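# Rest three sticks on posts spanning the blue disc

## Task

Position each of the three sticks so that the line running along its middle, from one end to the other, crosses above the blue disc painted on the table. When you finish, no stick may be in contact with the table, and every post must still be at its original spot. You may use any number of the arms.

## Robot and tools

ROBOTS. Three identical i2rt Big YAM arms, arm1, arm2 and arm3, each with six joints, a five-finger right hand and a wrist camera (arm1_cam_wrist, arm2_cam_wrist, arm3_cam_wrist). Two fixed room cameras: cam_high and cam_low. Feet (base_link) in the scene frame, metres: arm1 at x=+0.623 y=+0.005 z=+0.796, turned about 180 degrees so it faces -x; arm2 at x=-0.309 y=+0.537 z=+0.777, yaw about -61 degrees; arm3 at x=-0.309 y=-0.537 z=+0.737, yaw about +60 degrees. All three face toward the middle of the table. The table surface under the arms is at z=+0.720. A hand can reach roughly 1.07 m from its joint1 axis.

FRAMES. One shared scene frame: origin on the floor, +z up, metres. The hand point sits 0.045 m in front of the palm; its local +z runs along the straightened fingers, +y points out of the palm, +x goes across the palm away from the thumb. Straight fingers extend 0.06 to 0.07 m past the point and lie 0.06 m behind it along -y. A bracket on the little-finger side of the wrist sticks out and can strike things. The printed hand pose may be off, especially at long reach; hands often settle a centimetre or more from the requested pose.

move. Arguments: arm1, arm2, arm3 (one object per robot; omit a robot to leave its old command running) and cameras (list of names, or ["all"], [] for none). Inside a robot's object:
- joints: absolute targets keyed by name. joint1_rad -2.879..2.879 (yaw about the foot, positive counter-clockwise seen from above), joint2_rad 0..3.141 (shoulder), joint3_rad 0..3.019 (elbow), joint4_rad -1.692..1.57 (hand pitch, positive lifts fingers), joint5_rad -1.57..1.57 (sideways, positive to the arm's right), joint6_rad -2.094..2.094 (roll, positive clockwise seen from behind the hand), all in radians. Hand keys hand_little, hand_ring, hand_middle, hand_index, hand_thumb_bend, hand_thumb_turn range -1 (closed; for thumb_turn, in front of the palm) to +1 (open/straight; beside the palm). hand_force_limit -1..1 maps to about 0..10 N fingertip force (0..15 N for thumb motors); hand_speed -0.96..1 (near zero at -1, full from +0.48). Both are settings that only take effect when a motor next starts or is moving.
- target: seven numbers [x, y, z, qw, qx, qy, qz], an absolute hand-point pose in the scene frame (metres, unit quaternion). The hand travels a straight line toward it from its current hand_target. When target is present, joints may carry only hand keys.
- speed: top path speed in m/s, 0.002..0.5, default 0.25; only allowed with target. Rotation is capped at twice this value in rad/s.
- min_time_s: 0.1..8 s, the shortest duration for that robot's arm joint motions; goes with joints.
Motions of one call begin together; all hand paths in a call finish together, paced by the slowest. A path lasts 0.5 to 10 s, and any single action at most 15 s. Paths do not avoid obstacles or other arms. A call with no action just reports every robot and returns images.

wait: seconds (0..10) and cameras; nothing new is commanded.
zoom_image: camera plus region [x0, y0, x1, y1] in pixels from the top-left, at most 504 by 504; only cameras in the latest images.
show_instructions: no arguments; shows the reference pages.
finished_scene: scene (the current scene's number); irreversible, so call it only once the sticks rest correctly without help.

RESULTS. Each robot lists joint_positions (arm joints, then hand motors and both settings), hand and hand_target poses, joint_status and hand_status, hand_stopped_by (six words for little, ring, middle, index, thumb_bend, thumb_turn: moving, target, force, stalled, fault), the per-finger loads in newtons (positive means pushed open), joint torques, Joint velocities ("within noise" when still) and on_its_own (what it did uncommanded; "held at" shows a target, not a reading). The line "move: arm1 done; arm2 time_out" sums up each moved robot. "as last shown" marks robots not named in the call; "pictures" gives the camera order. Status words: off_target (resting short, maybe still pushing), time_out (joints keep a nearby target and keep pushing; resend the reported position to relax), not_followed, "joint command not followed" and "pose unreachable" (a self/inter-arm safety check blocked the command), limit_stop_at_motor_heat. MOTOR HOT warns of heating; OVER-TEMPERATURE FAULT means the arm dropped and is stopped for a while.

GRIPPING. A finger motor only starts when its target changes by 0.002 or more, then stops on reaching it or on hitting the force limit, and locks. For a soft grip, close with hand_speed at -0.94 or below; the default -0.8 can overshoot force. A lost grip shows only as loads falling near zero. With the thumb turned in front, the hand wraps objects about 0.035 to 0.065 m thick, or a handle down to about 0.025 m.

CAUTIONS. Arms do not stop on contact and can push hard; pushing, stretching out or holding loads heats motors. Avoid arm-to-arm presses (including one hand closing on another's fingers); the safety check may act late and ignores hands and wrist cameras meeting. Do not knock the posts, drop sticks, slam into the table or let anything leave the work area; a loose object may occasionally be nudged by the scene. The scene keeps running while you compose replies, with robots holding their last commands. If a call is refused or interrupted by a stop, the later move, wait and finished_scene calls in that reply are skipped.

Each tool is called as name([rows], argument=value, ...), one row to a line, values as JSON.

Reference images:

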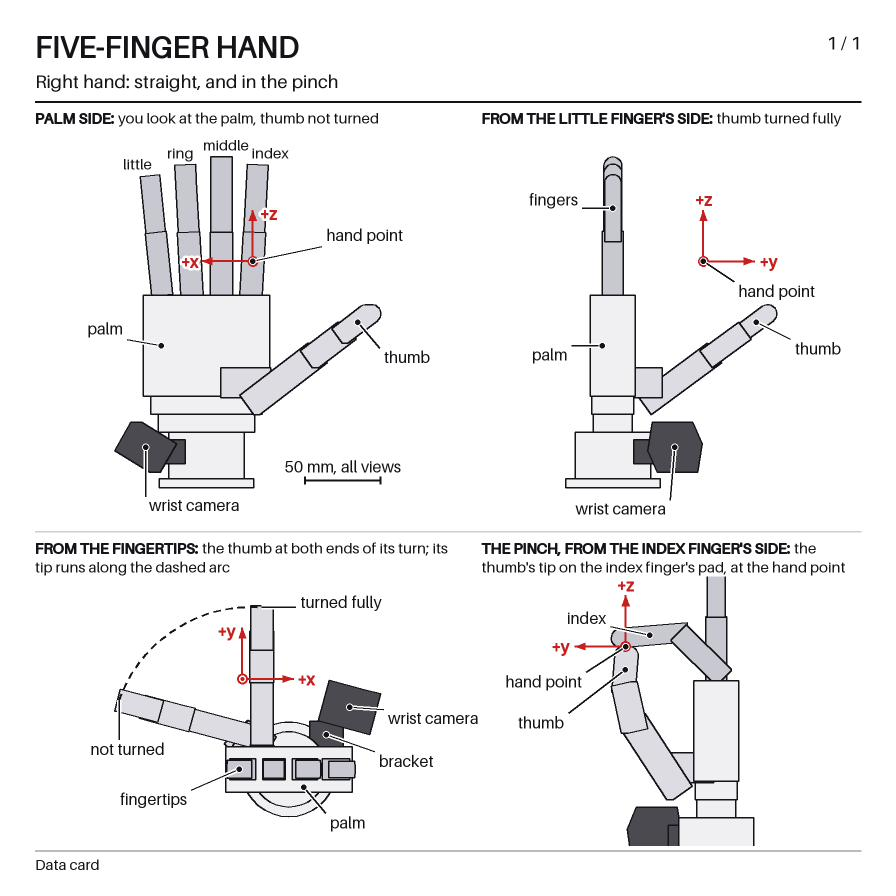

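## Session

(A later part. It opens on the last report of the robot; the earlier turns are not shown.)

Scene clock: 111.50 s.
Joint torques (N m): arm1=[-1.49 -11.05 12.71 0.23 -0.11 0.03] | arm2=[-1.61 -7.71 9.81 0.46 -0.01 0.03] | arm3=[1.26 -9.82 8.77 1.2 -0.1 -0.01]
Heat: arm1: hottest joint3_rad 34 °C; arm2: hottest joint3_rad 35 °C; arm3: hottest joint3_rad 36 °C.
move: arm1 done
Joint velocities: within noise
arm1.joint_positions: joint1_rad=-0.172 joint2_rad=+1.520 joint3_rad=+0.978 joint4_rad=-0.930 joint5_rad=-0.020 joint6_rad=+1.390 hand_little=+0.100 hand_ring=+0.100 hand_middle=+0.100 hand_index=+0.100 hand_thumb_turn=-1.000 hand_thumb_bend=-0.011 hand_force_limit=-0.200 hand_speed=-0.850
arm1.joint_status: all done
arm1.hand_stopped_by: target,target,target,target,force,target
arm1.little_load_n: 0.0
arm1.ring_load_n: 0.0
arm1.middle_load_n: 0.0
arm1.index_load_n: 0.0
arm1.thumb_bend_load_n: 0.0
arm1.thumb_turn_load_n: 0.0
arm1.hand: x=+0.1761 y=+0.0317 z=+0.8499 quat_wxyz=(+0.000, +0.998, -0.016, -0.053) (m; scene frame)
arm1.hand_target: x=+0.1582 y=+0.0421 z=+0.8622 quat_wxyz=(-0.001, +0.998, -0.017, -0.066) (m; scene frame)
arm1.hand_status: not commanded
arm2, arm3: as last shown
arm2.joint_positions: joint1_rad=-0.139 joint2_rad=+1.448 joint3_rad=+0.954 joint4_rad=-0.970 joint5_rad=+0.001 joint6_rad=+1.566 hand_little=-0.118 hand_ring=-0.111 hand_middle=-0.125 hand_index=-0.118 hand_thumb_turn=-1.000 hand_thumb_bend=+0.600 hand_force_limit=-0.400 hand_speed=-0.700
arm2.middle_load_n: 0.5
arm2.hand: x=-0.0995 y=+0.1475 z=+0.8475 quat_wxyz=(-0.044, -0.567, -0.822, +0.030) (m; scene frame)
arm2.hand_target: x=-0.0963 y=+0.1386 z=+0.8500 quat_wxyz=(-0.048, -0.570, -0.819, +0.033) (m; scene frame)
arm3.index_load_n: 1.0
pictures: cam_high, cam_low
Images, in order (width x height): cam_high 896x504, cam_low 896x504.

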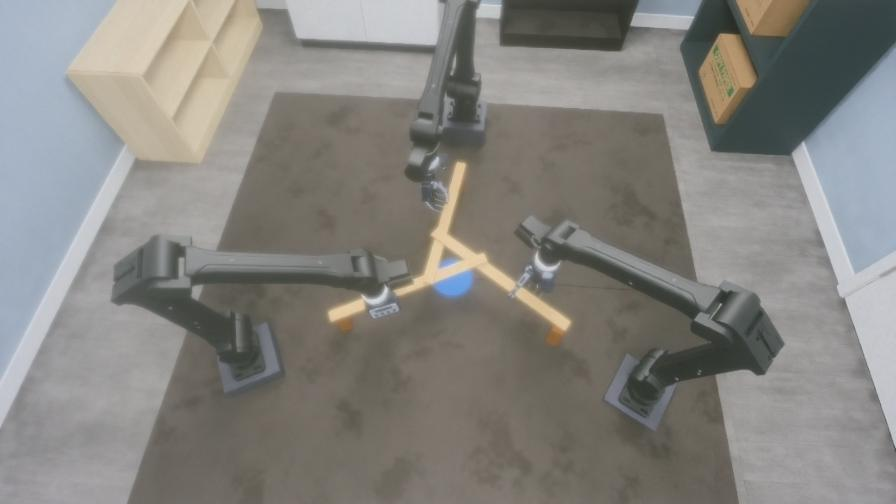

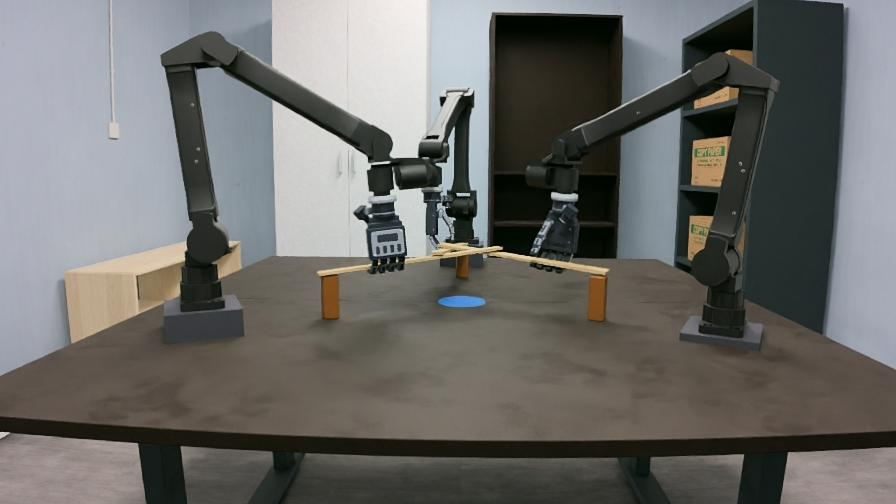

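move(arm1={"joints":{"hand_index":-0.25,"hand_middle":-0.25,"hand_ring":-0.25,"hand_little":-0.25,"hand_speed":-0.9,"hand_force_limit":-0.4}})

move(arm1={"target":[0.157,0.0205,0.863,0.0002,0.9979,0.0035,-0.0654],"speed":0.06}, cameras=["cam_high","cam_low"])

zoom_image(camera="cam_high", region=[390, 150, 530, 290])

Scene clock: 115.90 s.
Joint torques (N m): arm1=[-1.49 -11.05 12.72 0.23 -0.11 0.03] | arm2=[-1.55 -7.77 9.81 0.46 -0.02 0.04] | arm3=[1.26 -9.88 8.76 1.2 -0.11 -0.01]
Heat: arm1: hottest joint3_rad 35 °C; arm2: hottest joint3_rad 35 °C; arm3: hottest joint3_rad 36 °C.
move: arm1 off_target
Joint velocities: within noise
arm1.joint_positions: joint1_rad=-0.172 joint2_rad=+1.520 joint3_rad=+0.978 joint4_rad=-0.930 joint5_rad=-0.020 joint6_rad=+1.390 hand_little=-0.205 hand_ring=-0.139 hand_middle=-0.121 hand_index=-0.094 hand_thumb_turn=-1.000 hand_thumb_bend=-0.011 hand_force_limit=-0.400 hand_speed=-0.900
arm1.joint_status: hand_little off_target (ended at -0.205, target -0.250); hand_ring off_target (ended at -0.139, target -0.250); hand_middle off_target (ended at -0.121, target -0.250); hand_index off_target (ended at -0.094, target -0.250); the others done
arm1.hand_stopped_by: force,force,force,force,force,target
arm1.little_load_n: 3.5
arm1.ring_load_n: 5.5
arm1.middle_load_n: 3.5
arm1.index_load_n: 1.0
arm1.thumb_bend_load_n: -0.5
arm1.thumb_turn_load_n: -0.5
arm1.hand: x=+0.1761 y=+0.0317 z=+0.8499 quat_wxyz=(+0.001, +0.998, -0.016, -0.053) (m; scene frame)
arm1.hand_target: x=+0.1582 y=+0.0420 z=+0.8622 quat_wxyz=(-0.001, +0.998, -0.017, -0.066) (m; scene frame)
arm1.hand_status: not commanded
arm2, arm3: as last shown
arm2.middle_load_n: 0.0
arm3.hand_target: x=-0.0780 y=-0.1546 z=+0.8573 quat_wxyz=(-0.060, +0.434, -0.898, -0.029) (m; scene frame)
pictures: none

Scene clock: 116.87 s.
Joint torques (N m): arm1=[1.03 -11.46 12.52 0.13 -0.11 0.09] | arm2=[-1.67 -7.71 9.81 0.47 -0.02 0.04] | arm3=[1.32 -9.82 8.79 1.2 -0.1 -0.01]
Heat: arm1: hottest joint3_rad 35 °C; arm2: hottest joint3_rad 35 °C; arm3: hottest joint3_rad 36 °C.
move: arm1 off_target
Joint velocities: within noise
arm1.joint_positions: joint1_rad=-0.159 joint2_rad=+1.520 joint3_rad=+0.978 joint4_rad=-0.930 joint5_rad=-0.020 joint6_rad=+1.390 hand_little=-0.205 hand_ring=-0.139 hand_middle=-0.121 hand_index=-0.094 hand_thumb_turn=-1.000 hand_thumb_bend=-0.011 hand_force_limit=-0.400 hand_speed=-0.900
arm1.joint_status: not commanded
arm1.hand_stopped_by: force,force,force,force,force,target
arm1.little_load_n: 2.5
arm1.ring_load_n: 5.5
arm1.middle_load_n: 4.0
arm1.index_load_n: 1.0
arm1.thumb_bend_load_n: -0.5
arm1.thumb_turn_load_n: 0.0
arm1.hand: x=+0.1758 y=+0.0259 z=+0.8499 quat_wxyz=(+0.001, +0.999, -0.009, -0.053) (m; scene frame)
arm1.hand_target: x=+0.1579 y=+0.0204 z=+0.8631 quat_wxyz=(+0.000, +0.998, +0.003, -0.066) (m; scene frame)
arm1.hand_status: off_target (0.024 m and 2.0 deg from the pose sent, 0.026 m and 2.6 deg at the start)
arm2.joint_positions: joint1_rad=-0.139 joint2_rad=+1.448 joint3_rad=+0.954 joint4_rad=-0.970 joint5_rad=+0.001 joint6_rad=+1.566 hand_little=-0.118 hand_ring=-0.111 hand_middle=-0.125 hand_index=-0.118 hand_thumb_turn=-1.000 hand_thumb_bend=+0.600 hand_force_limit=-0.400 hand_speed=-0.700
arm2.joint_status: not commanded
arm2.hand_stopped_by: force,force,force,force,target,target
arm2.little_load_n: 0.0
arm2.ring_load_n: 0.0
arm2.middle_load_n: 0.0
arm2.index_load_n: 0.5
arm2.thumb_bend_load_n: 0.0
arm2.thumb_turn_load_n: 0.0
arm2.hand: x=-0.0995 y=+0.1475 z=+0.8475 quat_wxyz=(-0.044, -0.567, -0.822, +0.030) (m; scene frame)
arm2.hand_target: x=-0.0963 y=+0.1386 z=+0.8500 quat_wxyz=(-0.048, -0.570, -0.819, +0.033) (m; scene frame)
arm2.hand_status: not commanded
arm3.joint_positions: joint1_rad=-0.169 joint2_rad=+1.393 joint3_rad=+1.016 joint4_rad=-1.097 joint5_rad=-0.017 joint6_rad=+1.550 hand_little=-0.066 hand_ring=-0.095 hand_middle=-0.117 hand_index=-0.133 hand_thumb_turn=-1.000 hand_thumb_bend=+0.600 hand_force_limit=-0.400 hand_speed=-0.700
arm3.joint_status: not commanded
arm3.hand_stopped_by: force,force,force,force,target,target
arm3.little_load_n: 0.0
arm3.ring_load_n: 0.0
arm3.middle_load_n: 0.0
arm3.index_load_n: 0.5
arm3.thumb_bend_load_n: 0.0
arm3.thumb_turn_load_n: 0.0
arm3.hand: x=-0.0828 y=-0.1642 z=+0.8510 quat_wxyz=(-0.047, +0.433, -0.900, -0.023) (m; scene frame)
arm3.hand_target: x=-0.0780 y=-0.1546 z=+0.8573 quat_wxyz=(-0.060, +0.434, -0.898, -0.029) (m; scene frame)
arm3.hand_status: not commanded
pictures: cam_high, cam_low
Images, in order (width x height): cam_high 896x504, cam_low 896x504.

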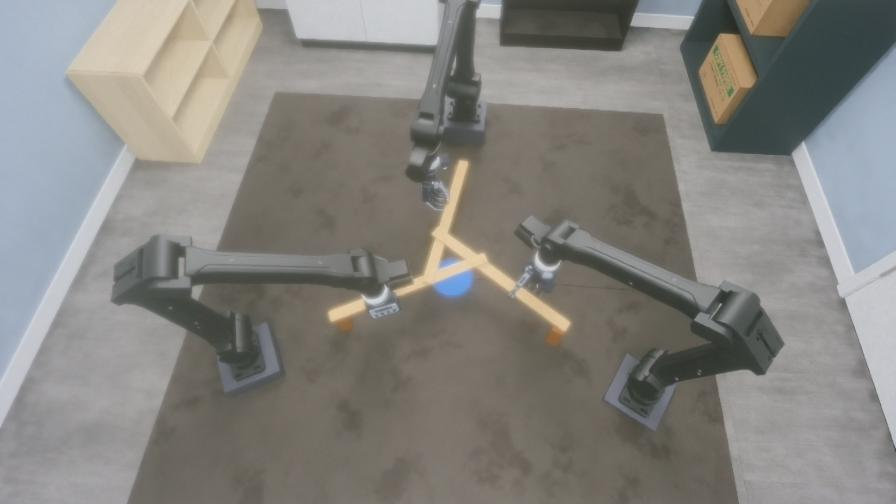

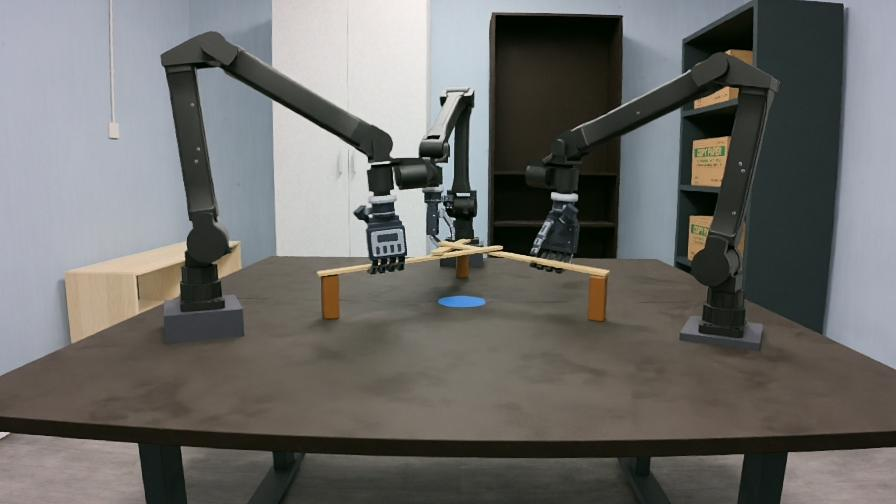

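Scaled by 3.600 from the camera's 896x504 image, which has a finer 1280x720 frame.

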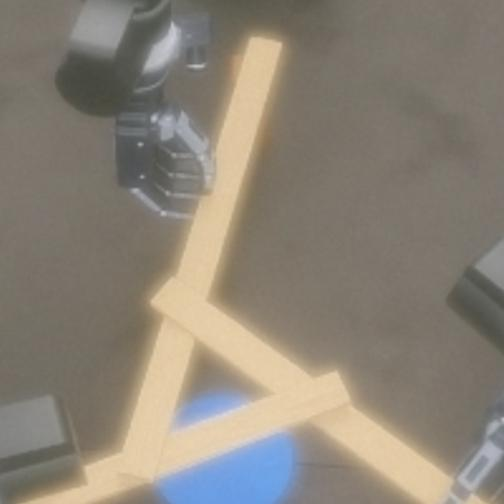

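move(arm1={"joints":{"hand_index":0.15,"hand_middle":0.15,"hand_ring":0.15,"hand_little":0.15,"hand_speed":-0.8}})

move(arm1={"joints":{"hand_thumb_bend":0.4,"hand_speed":-0.7}})

move(arm1={"target":[0.157,0.008,0.863,-0.0034,0.9965,-0.0522,-0.0653],"speed":0.06}, cameras=["cam_high","arm1_cam_wrist"])

zoom_image(camera="cam_high", region=[390, 150, 530, 290])

Scene clock: 119.73 s.
Joint torques (N m): arm1=[0.97 -11.46 12.53 0.13 -0.1 0.09] | arm2=[-1.61 -7.77 9.81 0.46 -0.02 0.03] | arm3=[1.32 -9.82 8.79 1.18 -0.1 -0.01]
Heat: arm1: hottest joint3_rad 35 °C; arm2: hottest joint3_rad 35 °C; arm3: hottest joint3_rad 36 °C.
move: arm1 done
Joint velocities: within noise
arm1.joint_positions: joint1_rad=-0.157 joint2_rad=+1.520 joint3_rad=+0.978 joint4_rad=-0.930 joint5_rad=-0.020 joint6_rad=+1.390 hand_little=+0.150 hand_ring=+0.150 hand_middle=+0.150 hand_index=+0.150 hand_thumb_turn=-1.000 hand_thumb_bend=-0.011 hand_force_limit=-0.400 hand_speed=-0.800
arm1.joint_status: all done
arm1.hand_stopped_by: target,target,target,target,force,target
arm1.little_load_n: 0.0
arm1.ring_load_n: 0.0
arm1.middle_load_n: 0.0
arm1.index_load_n: 0.5
arm1.thumb_bend_load_n: 0.0
arm1.thumb_turn_load_n: 0.0
arm1.hand: x=+0.1757 y=+0.0250 z=+0.8499 quat_wxyz=(+0.001, +0.999, -0.008, -0.053) (m; scene frame)
arm1.hand_target: x=+0.1579 y=+0.0203 z=+0.8631 quat_wxyz=(+0.000, +0.998, +0.003, -0.066) (m; scene frame)
arm1.hand_status: not commanded
arm2, arm3: as last shown
arm2.index_load_n: 1.0
arm2.thumb_bend_load_n: -0.5
arm2.hand: x=-0.0995 y=+0.1476 z=+0.8474 quat_wxyz=(-0.043, -0.567, -0.822, +0.030) (m; scene frame)
pictures: none

Scene clock: 121.17 s.
Joint torques (N m): arm1=[0.91 -11.46 12.52 0.13 -0.11 0.09] | arm2=[-1.61 -7.77 9.83 0.47 -0.01 0.04] | arm3=[1.38 -9.82 8.79 1.21 -0.1 -0.01]
Heat: arm1: hottest joint3_rad 35 °C; arm2: hottest joint3_rad 35 °C; arm3: hottest joint3_rad 36 °C.
move: arm1 done
Joint velocities: within noise
arm1.joint_positions: joint1_rad=-0.157 joint2_rad=+1.520 joint3_rad=+0.978 joint4_rad=-0.930 joint5_rad=-0.020 joint6_rad=+1.390 hand_little=+0.150 hand_ring=+0.150 hand_middle=+0.150 hand_index=+0.150 hand_thumb_turn=-1.000 hand_thumb_bend=+0.400 hand_force_limit=-0.400 hand_speed=-0.700
arm1.joint_status: all done
arm1.hand_stopped_by: target,target,target,target,target,target
arm1.little_load_n: 0.0
arm1.ring_load_n: 0.0
arm1.middle_load_n: 0.0
arm1.index_load_n: 0.0
arm1.thumb_bend_load_n: 0.0
arm1.thumb_turn_load_n: 0.0
arm1.hand: x=+0.1757 y=+0.0250 z=+0.8499 quat_wxyz=(+0.001, +0.999, -0.008, -0.053) (m; scene frame)
arm1.hand_target: x=+0.1579 y=+0.0203 z=+0.8631 quat_wxyz=(+0.000, +0.998, +0.003, -0.066) (m; scene frame)
arm1.hand_status: not commanded
arm2, arm3: as last shown
arm2.index_load_n: 0.5
arm3.index_load_n: 1.0
pictures: none

Scene clock: 122.73 s.
Joint torques (N m): arm1=[0.85 -13.39 10.33 0.36 0.15 0.31] | arm2=[-1.67 -7.77 9.8 0.46 -0.01 0.03] | arm3=[1.32 -9.82 8.79 1.2 -0.11 -0.01]
Heat: arm1: hottest joint3_rad 35 °C; arm2: hottest joint3_rad 35 °C; arm3: hottest joint3_rad 36 °C.
move: arm1 off_target
Joint velocities: within noise
arm1.joint_positions: joint1_rad=-0.113 joint2_rad=+1.520 joint3_rad=+0.978 joint4_rad=-0.930 joint5_rad=-0.007 joint6_rad=+1.522 hand_little=+0.150 hand_ring=+0.150 hand_middle=+0.150 hand_index=+0.150 hand_thumb_turn=-1.000 hand_thumb_bend=+0.400 hand_force_limit=-0.400 hand_speed=-0.700
arm1.joint_status: not commanded
arm1.hand_stopped_by: target,target,target,target,target,target
arm1.little_load_n: 0.0
arm1.ring_load_n: 0.0
arm1.middle_load_n: 0.0
arm1.index_load_n: 0.0
arm1.thumb_bend_load_n: 0.0
arm1.thumb_turn_load_n: 0.0
arm1.hand: x=+0.1679 y=+0.0124 z=+0.8498 quat_wxyz=(-0.001, +0.997, -0.053, -0.052) (m; scene frame)
arm1.hand_target: x=+0.1574 y=+0.0079 z=+0.8630 quat_wxyz=(-0.003, +0.996, -0.052, -0.065) (m; scene frame)
arm1.hand_status: off_target (0.018 m and 1.5 deg from the pose sent, 0.028 m and 5.2 deg at the start)
arm2, arm3: as last shown
arm2.index_load_n: 1.0
arm2.thumb_bend_load_n: 0.0
arm3.thumb_bend_load_n: -0.5
pictures: arm1_cam_wrist, cam_high
Images, in order (width x height): arm1_cam_wrist 896x504, cam_high 896x504.

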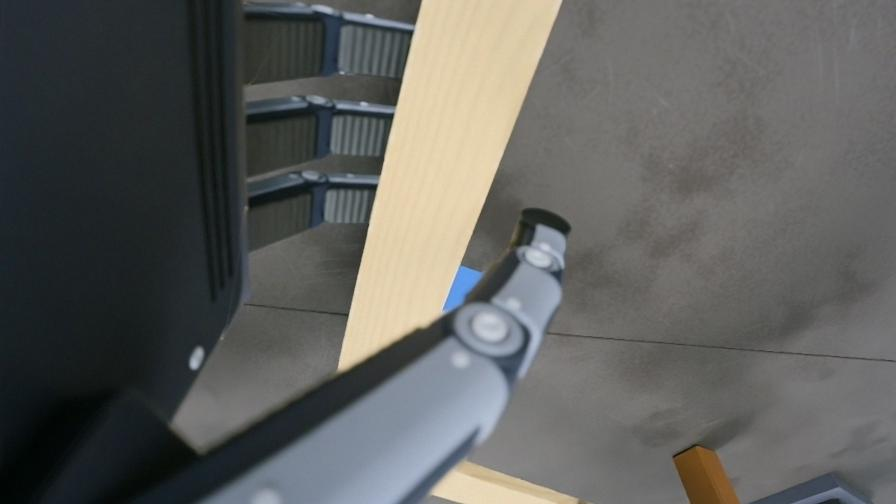

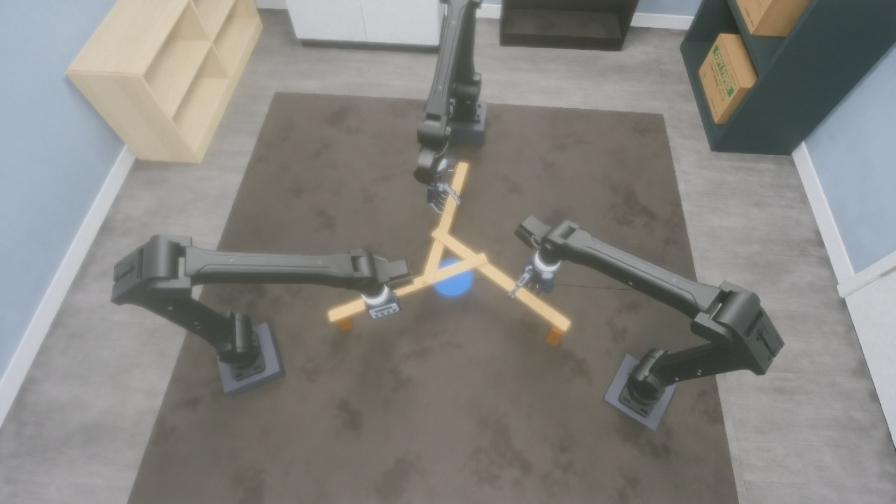

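Scaled by 3.600 from the camera's 896x504 image, which has a finer 1280x720 frame.

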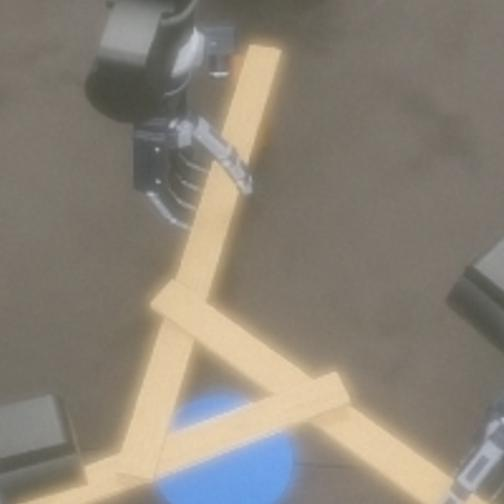

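move(arm1={"joints":{"hand_thumb_bend":0.02,"hand_speed":-0.75,"hand_force_limit":-0.4}})

move(arm1={"joints":{"hand_index":-0.3,"hand_middle":-0.3,"hand_ring":-0.3,"hand_little":-0.3,"hand_thumb_bend":-0.05,"hand_speed":-0.9,"hand_force_limit":-0.35}}, cameras=["arm1_cam_wrist","cam_high"])

Scene clock: 124.77 s.
Joint torques (N m): arm1=[0.79 -13.33 10.35 0.36 0.15 0.3] | arm2=[-1.67 -7.71 9.8 0.46 -0.02 0.04] | arm3=[1.32 -9.82 8.77 1.2 -0.11 -0.01]
Heat: arm1: hottest joint3_rad 35 °C; arm2: hottest joint3_rad 35 °C; arm3: hottest joint3_rad 36 °C.
move: arm1 done
Joint velocities: within noise
arm1.joint_positions: joint1_rad=-0.113 joint2_rad=+1.520 joint3_rad=+0.978 joint4_rad=-0.930 joint5_rad=-0.007 joint6_rad=+1.522 hand_little=+0.150 hand_ring=+0.150 hand_middle=+0.150 hand_index=+0.150 hand_thumb_turn=-1.000 hand_thumb_bend=+0.020 hand_force_limit=-0.400 hand_speed=-0.750
arm1.joint_status: all done
arm1.hand_stopped_by: target,target,target,target,target,target
arm1.little_load_n: 0.0
arm1.ring_load_n: 0.0
arm1.middle_load_n: 0.0
arm1.index_load_n: 0.0
arm1.thumb_bend_load_n: 0.0
arm1.thumb_turn_load_n: 0.0
arm1.hand: x=+0.1678 y=+0.0124 z=+0.8498 quat_wxyz=(-0.001, +0.997, -0.053, -0.052) (m; scene frame)
arm1.hand_target: x=+0.1574 y=+0.0078 z=+0.8630 quat_wxyz=(-0.003, +0.997, -0.052, -0.065) (m; scene frame)
arm1.hand_status: not commanded
arm2, arm3: as last shown
arm2.thumb_bend_load_n: -0.5
arm3.index_load_n: 0.5
arm3.thumb_bend_load_n: 0.0
pictures: none

Scene clock: 126.57 s.
Joint torques (N m): arm1=[0.85 -13.45 10.33 0.36 0.09 0.29] | arm2=[-1.61 -7.77 9.81 0.46 -0.01 0.03] | arm3=[1.32 -9.76 8.79 1.2 -0.1 -0.01]
Heat: arm1: hottest joint3_rad 35 °C; arm2: hottest joint3_rad 35 °C; arm3: hottest joint3_rad 36 °C.
move: arm1 off_target
Joint velocities: within noise
arm1.joint_positions: joint1_rad=-0.113 joint2_rad=+1.520 joint3_rad=+0.978 joint4_rad=-0.930 joint5_rad=-0.005 joint6_rad=+1.523 hand_little=-0.146 hand_ring=-0.127 hand_middle=-0.109 hand_index=-0.090 hand_thumb_turn=-1.000 hand_thumb_bend=-0.050 hand_force_limit=-0.350 hand_speed=-0.900
arm1.joint_status: hand_little off_target (ended at -0.146, target -0.300); hand_ring off_target (ended at -0.127, target -0.300); hand_middle off_target (ended at -0.109, target -0.300); hand_index off_target (ended at -0.090, target -0.300); the others done
arm1.hand_stopped_by: force,force,force,force,target,target
arm1.little_load_n: 3.5
arm1.ring_load_n: 5.0
arm1.middle_load_n: 3.0
arm1.index_load_n: 3.0
arm1.thumb_bend_load_n: 1.0
arm1.thumb_turn_load_n: 0.5
arm1.hand: x=+0.1678 y=+0.0127 z=+0.8497 quat_wxyz=(-0.002, +0.997, -0.053, -0.052) (m; scene frame)
arm1.hand_target: x=+0.1574 y=+0.0079 z=+0.8630 quat_wxyz=(-0.003, +0.997, -0.052, -0.065) (m; scene frame)
arm1.hand_status: not commanded
arm2, arm3: as last shown
arm2.index_load_n: 0.5
arm2.thumb_bend_load_n: 0.0
arm3.ring_load_n: 0.5
pictures: arm1_cam_wrist, cam_high
Images, in order (width x height): arm1_cam_wrist 896x504, cam_high 896x504.

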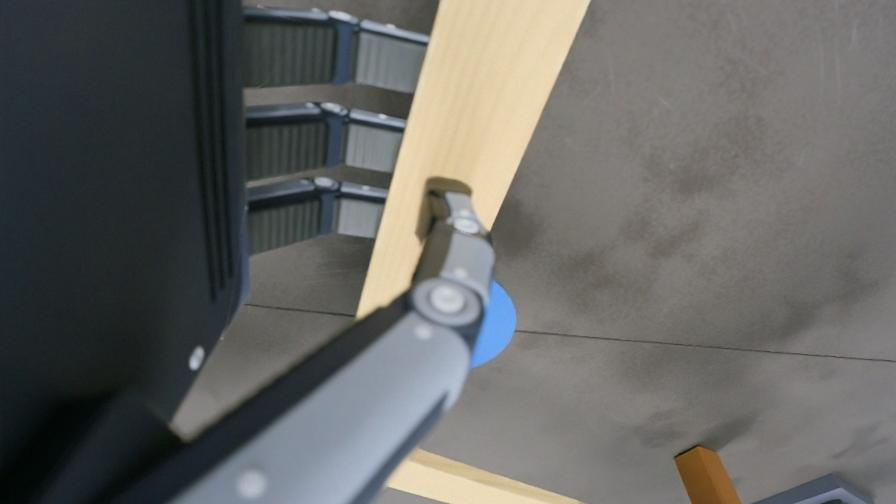

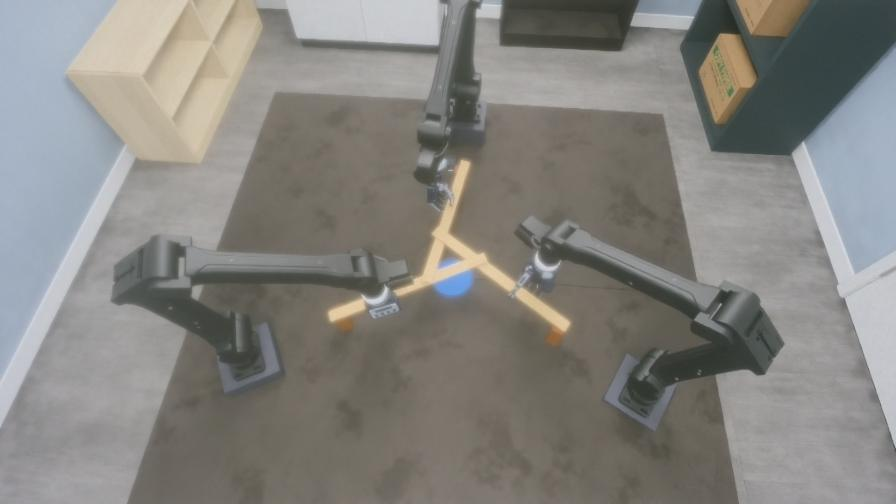

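move(arm1={"target":[0.157,0.0055,0.864,-0.0006,0.9978,-0.0087,-0.0654],"speed":0.06}, cameras=["cam_high"])

zoom_image(camera="cam_high", region=[390, 150, 530, 290])

Scene clock: 128.43 s.
Joint torques (N m): arm1=[0.5 -12.45 11.67 0.16 -0.32 -0.21] | arm2=[-1.67 -7.77 9.83 0.46 -0.02 0.03] | arm3=[1.32 -9.82 8.77 1.2 -0.1 -0.01]
Heat: arm1: hottest joint3_rad 35 °C; arm2: hottest joint3_rad 36 °C; arm3: hottest joint3_rad 36 °C.
move: arm1 off_target
Joint velocities: within noise
arm1.joint_positions: joint1_rad=-0.113 joint2_rad=+1.520 joint3_rad=+0.978 joint4_rad=-0.930 joint5_rad=-0.007 joint6_rad=+1.483 hand_little=-0.146 hand_ring=-0.127 hand_middle=-0.109 hand_index=-0.090 hand_thumb_turn=-1.000 hand_thumb_bend=-0.050 hand_force_limit=-0.350 hand_speed=-0.900
arm1.joint_status: not commanded
arm1.hand_stopped_by: force,force,force,force,target,target
arm1.little_load_n: 3.5
arm1.ring_load_n: 5.5
arm1.middle_load_n: 3.0
arm1.index_load_n: 3.0
arm1.thumb_bend_load_n: 0.5
arm1.thumb_turn_load_n: 1.0
arm1.hand: x=+0.1701 y=+0.0110 z=+0.8496 quat_wxyz=(-0.002, +0.998, -0.033, -0.052) (m; scene frame)
arm1.hand_target: x=+0.1576 y=+0.0054 z=+0.8640 quat_wxyz=(-0.001, +0.998, -0.009, -0.066) (m; scene frame)
arm1.hand_status: off_target (0.020 m and 3.2 deg from the pose sent, 0.019 m and 5.3 deg at the start)
arm2, arm3: as last shown
arm3.ring_load_n: 0.0
arm3.index_load_n: 1.0
arm3.hand: x=-0.0828 y=-0.1642 z=+0.8508 quat_wxyz=(-0.047, +0.433, -0.900, -0.023) (m; scene frame)
arm3.hand_target: x=-0.0780 y=-0.1546 z=+0.8572 quat_wxyz=(-0.060, +0.434, -0.898, -0.029) (m; scene frame)
pictures: cam_high
Images, in order (width x height): cam_high 896x504.

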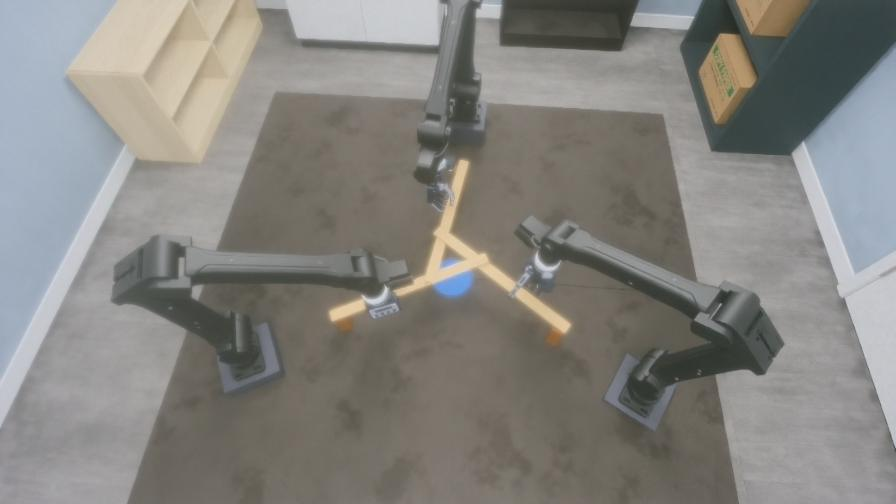

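Scaled by 3.600 from the camera's 896x504 image, which has a finer 1280x720 frame.

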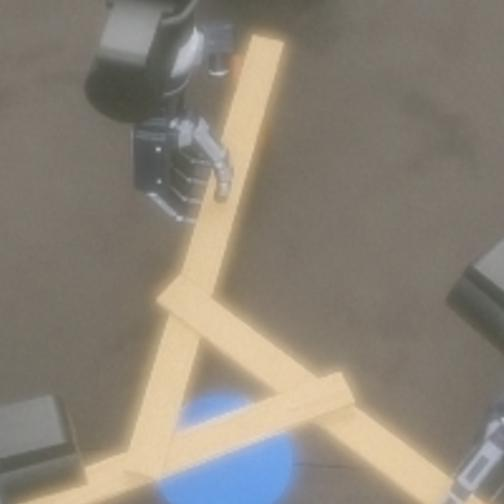

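move(arm1={"target":[0.157,0.007,0.864,0.0011,0.9977,0.0174,-0.0654],"speed":0.06}, cameras=["cam_high"])

zoom_image(camera="cam_high", region=[390, 150, 530, 290])

Scene clock: 130.10 s.
Joint torques (N m): arm1=[-0.21 -11.63 12.57 0.06 -0.31 -0.23] | arm2=[-1.61 -7.77 9.83 0.47 -0.01 0.03] | arm3=[1.26 -9.88 8.79 1.18 -0.1 -0.01]
Heat: arm1: hottest joint3_rad 35 °C; arm2: hottest joint3_rad 36 °C; arm3: hottest joint3_rad 36 °C.
move: arm1 off_target
Joint velocities: within noise
arm1.joint_positions: joint1_rad=-0.113 joint2_rad=+1.520 joint3_rad=+0.978 joint4_rad=-0.930 joint5_rad=-0.015 joint6_rad=+1.425 hand_little=-0.146 hand_ring=-0.127 hand_middle=-0.109 hand_index=-0.090 hand_thumb_turn=-1.000 hand_thumb_bend=-0.050 hand_force_limit=-0.350 hand_speed=-0.900
arm1.joint_status: not commanded
arm1.hand_stopped_by: force,force,force,force,target,target
arm1.little_load_n: 4.5
arm1.ring_load_n: 5.5
arm1.middle_load_n: 2.5
arm1.index_load_n: 2.5
arm1.thumb_bend_load_n: 0.5
arm1.thumb_turn_load_n: 0.5
arm1.hand: x=+0.1733 y=+0.0075 z=+0.8497 quat_wxyz=(+0.000, +0.999, -0.004, -0.053) (m; scene frame)
arm1.hand_target: x=+0.1577 y=+0.0070 z=+0.8640 quat_wxyz=(+0.001, +0.998, +0.017, -0.066) (m; scene frame)
arm1.hand_status: off_target (0.022 m and 2.8 deg from the pose sent, 0.020 m and 6.0 deg at the start)
arm2, arm3: as last shown
arm3.joint_positions: joint1_rad=-0.169 joint2_rad=+1.394 joint3_rad=+1.016 joint4_rad=-1.097 joint5_rad=-0.017 joint6_rad=+1.550 hand_little=-0.066 hand_ring=-0.095 hand_middle=-0.117 hand_index=-0.133 hand_thumb_turn=-1.000 hand_thumb_bend=+0.600 hand_force_limit=-0.400 hand_speed=-0.700
arm3.hand: x=-0.0828 y=-0.1642 z=+0.8505 quat_wxyz=(-0.046, +0.433, -0.900, -0.022) (m; scene frame)
pictures: cam_high
Images, in order (width x height): cam_high 896x504.

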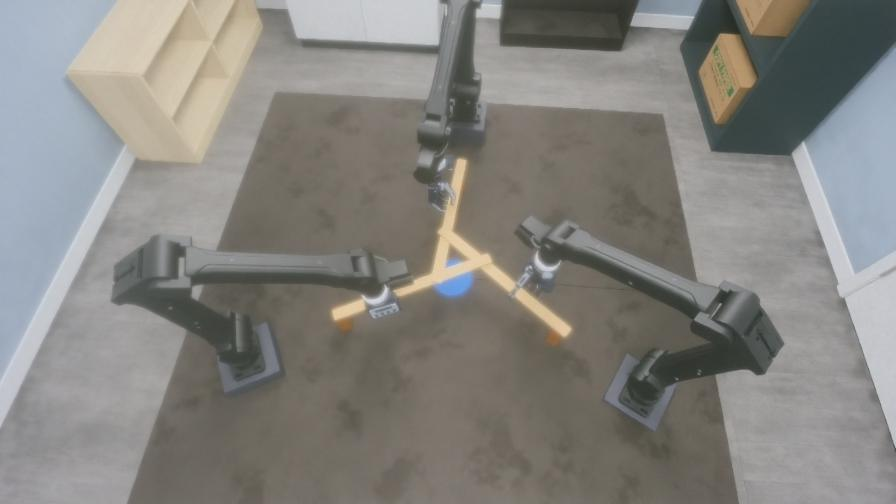

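Scaled by 3.600 from the camera's 896x504 image, which has a finer 1280x720 frame.

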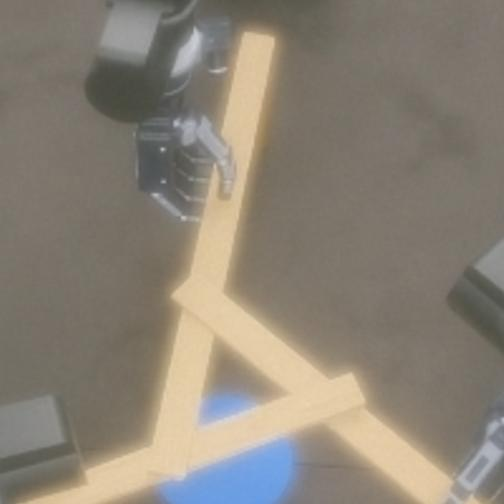

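zoom_image(camera="cam_high", region=[320, 290, 380, 340])

zoom_image(camera="cam_high", region=[530, 300, 590, 350])

move(cameras=["cam_low","arm2_cam_wrist","arm3_cam_wrist"])

zoom_image(camera="cam_low", region=[300, 220, 630, 330])

Scaled by 8.400 from the camera's 896x504 image, which has a finer 1280x720 frame.

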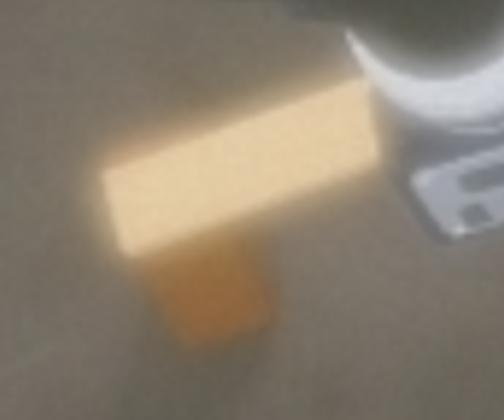

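Scaled by 8.400 from the camera's 896x504 image, which has a finer 1280x720 frame.

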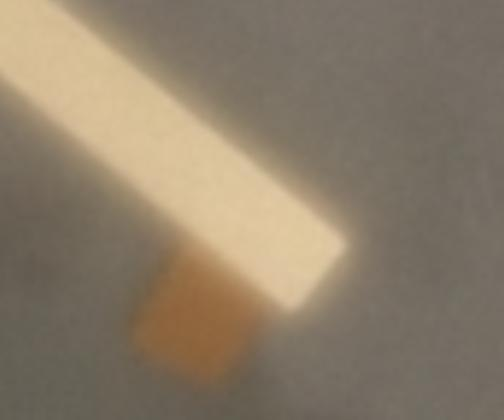

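Scene clock: 130.93 s.
Joint torques (N m): arm1=[-0.26 -11.63 12.56 0.06 -0.31 -0.25] | arm2=[-1.61 -7.77 9.81 0.46 -0.02 0.04] | arm3=[1.26 -9.93 8.79 1.18 -0.1 -0.01]
Heat: arm1: hottest joint3_rad 35 °C; arm2: hottest joint3_rad 36 °C; arm3: hottest joint3_rad 37 °C.
Joint velocities: within noise
arm1.joint_positions: joint1_rad=-0.113 joint2_rad=+1.520 joint3_rad=+0.978 joint4_rad=-0.930 joint5_rad=-0.015 joint6_rad=+1.425 hand_little=-0.146 hand_ring=-0.127 hand_middle=-0.109 hand_index=-0.090 hand_thumb_turn=-1.000 hand_thumb_bend=-0.050 hand_force_limit=-0.350 hand_speed=-0.900
arm1.joint_status: not commanded
arm1.hand_stopped_by: force,force,force,force,target,target
arm1.little_load_n: 4.5
arm1.ring_load_n: 5.5
arm1.middle_load_n: 2.5
arm1.index_load_n: 2.5
arm1.thumb_bend_load_n: 0.5
arm1.thumb_turn_load_n: 0.5
arm1.hand: x=+0.1733 y=+0.0075 z=+0.8497 quat_wxyz=(+0.000, +0.999, -0.004, -0.053) (m; scene frame)
arm1.hand_target: x=+0.1577 y=+0.0069 z=+0.8640 quat_wxyz=(+0.001, +0.998, +0.017, -0.066) (m; scene frame)
arm1.hand_status: off_target (0.022 m and 2.8 deg from the pose sent, 0.020 m and 6.0 deg at the start)
arm2.joint_positions: joint1_rad=-0.139 joint2_rad=+1.448 joint3_rad=+0.954 joint4_rad=-0.970 joint5_rad=+0.001 joint6_rad=+1.566 hand_little=-0.118 hand_ring=-0.111 hand_middle=-0.125 hand_index=-0.118 hand_thumb_turn=-1.000 hand_thumb_bend=+0.600 hand_force_limit=-0.400 hand_speed=-0.700
arm2.joint_status: not commanded
arm2.hand_stopped_by: force,force,force,force,target,target
arm2.little_load_n: 0.0
arm2.ring_load_n: 0.0
arm2.middle_load_n: 0.0
arm2.index_load_n: 0.5
arm2.thumb_bend_load_n: 0.0
arm2.thumb_turn_load_n: 0.0
arm2.hand: x=-0.0995 y=+0.1476 z=+0.8474 quat_wxyz=(-0.043, -0.567, -0.822, +0.030) (m; scene frame)
arm2.hand_target: x=-0.0963 y=+0.1386 z=+0.8500 quat_wxyz=(-0.048, -0.570, -0.819, +0.033) (m; scene frame)
arm2.hand_status: not commanded
arm3.joint_positions: joint1_rad=-0.169 joint2_rad=+1.394 joint3_rad=+1.016 joint4_rad=-1.097 joint5_rad=-0.017 joint6_rad=+1.550 hand_little=-0.066 hand_ring=-0.095 hand_middle=-0.117 hand_index=-0.133 hand_thumb_turn=-1.000 hand_thumb_bend=+0.600 hand_force_limit=-0.400 hand_speed=-0.700
arm3.joint_status: not commanded
arm3.hand_stopped_by: force,force,force,force,target,target
arm3.little_load_n: 0.0
arm3.ring_load_n: 0.0
arm3.middle_load_n: 0.0
arm3.index_load_n: 1.0
arm3.thumb_bend_load_n: -0.5
arm3.thumb_turn_load_n: 0.0
arm3.hand: x=-0.0828 y=-0.1642 z=+0.8505 quat_wxyz=(-0.046, +0.433, -0.900, -0.022) (m; scene frame)
arm3.hand_target: x=-0.0780 y=-0.1546 z=+0.8572 quat_wxyz=(-0.060, +0.434, -0.898, -0.029) (m; scene frame)
arm3.hand_status: not commanded
pictures: arm2_cam_wrist, arm3_cam_wrist, cam_low
Images, in order (width x height): arm2_cam_wrist 896x504, arm3_cam_wrist 896x504, cam_low 896x504.

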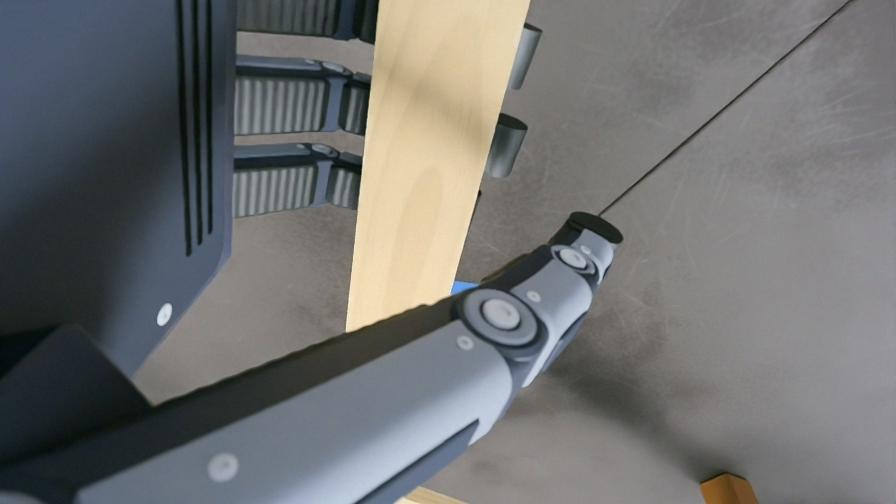

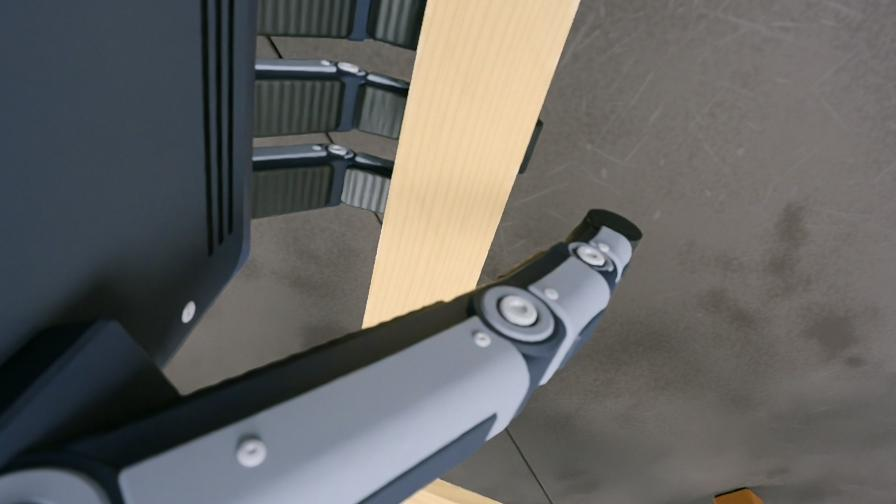

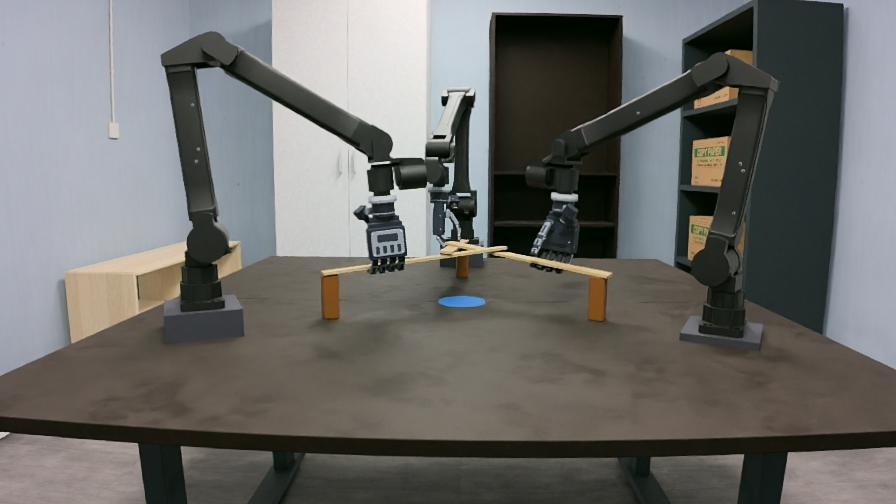

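Scaled by 1.527 from the camera's 896x504 image, which has a finer 1280x720 frame.

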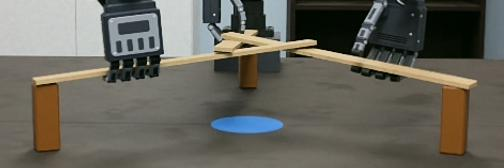

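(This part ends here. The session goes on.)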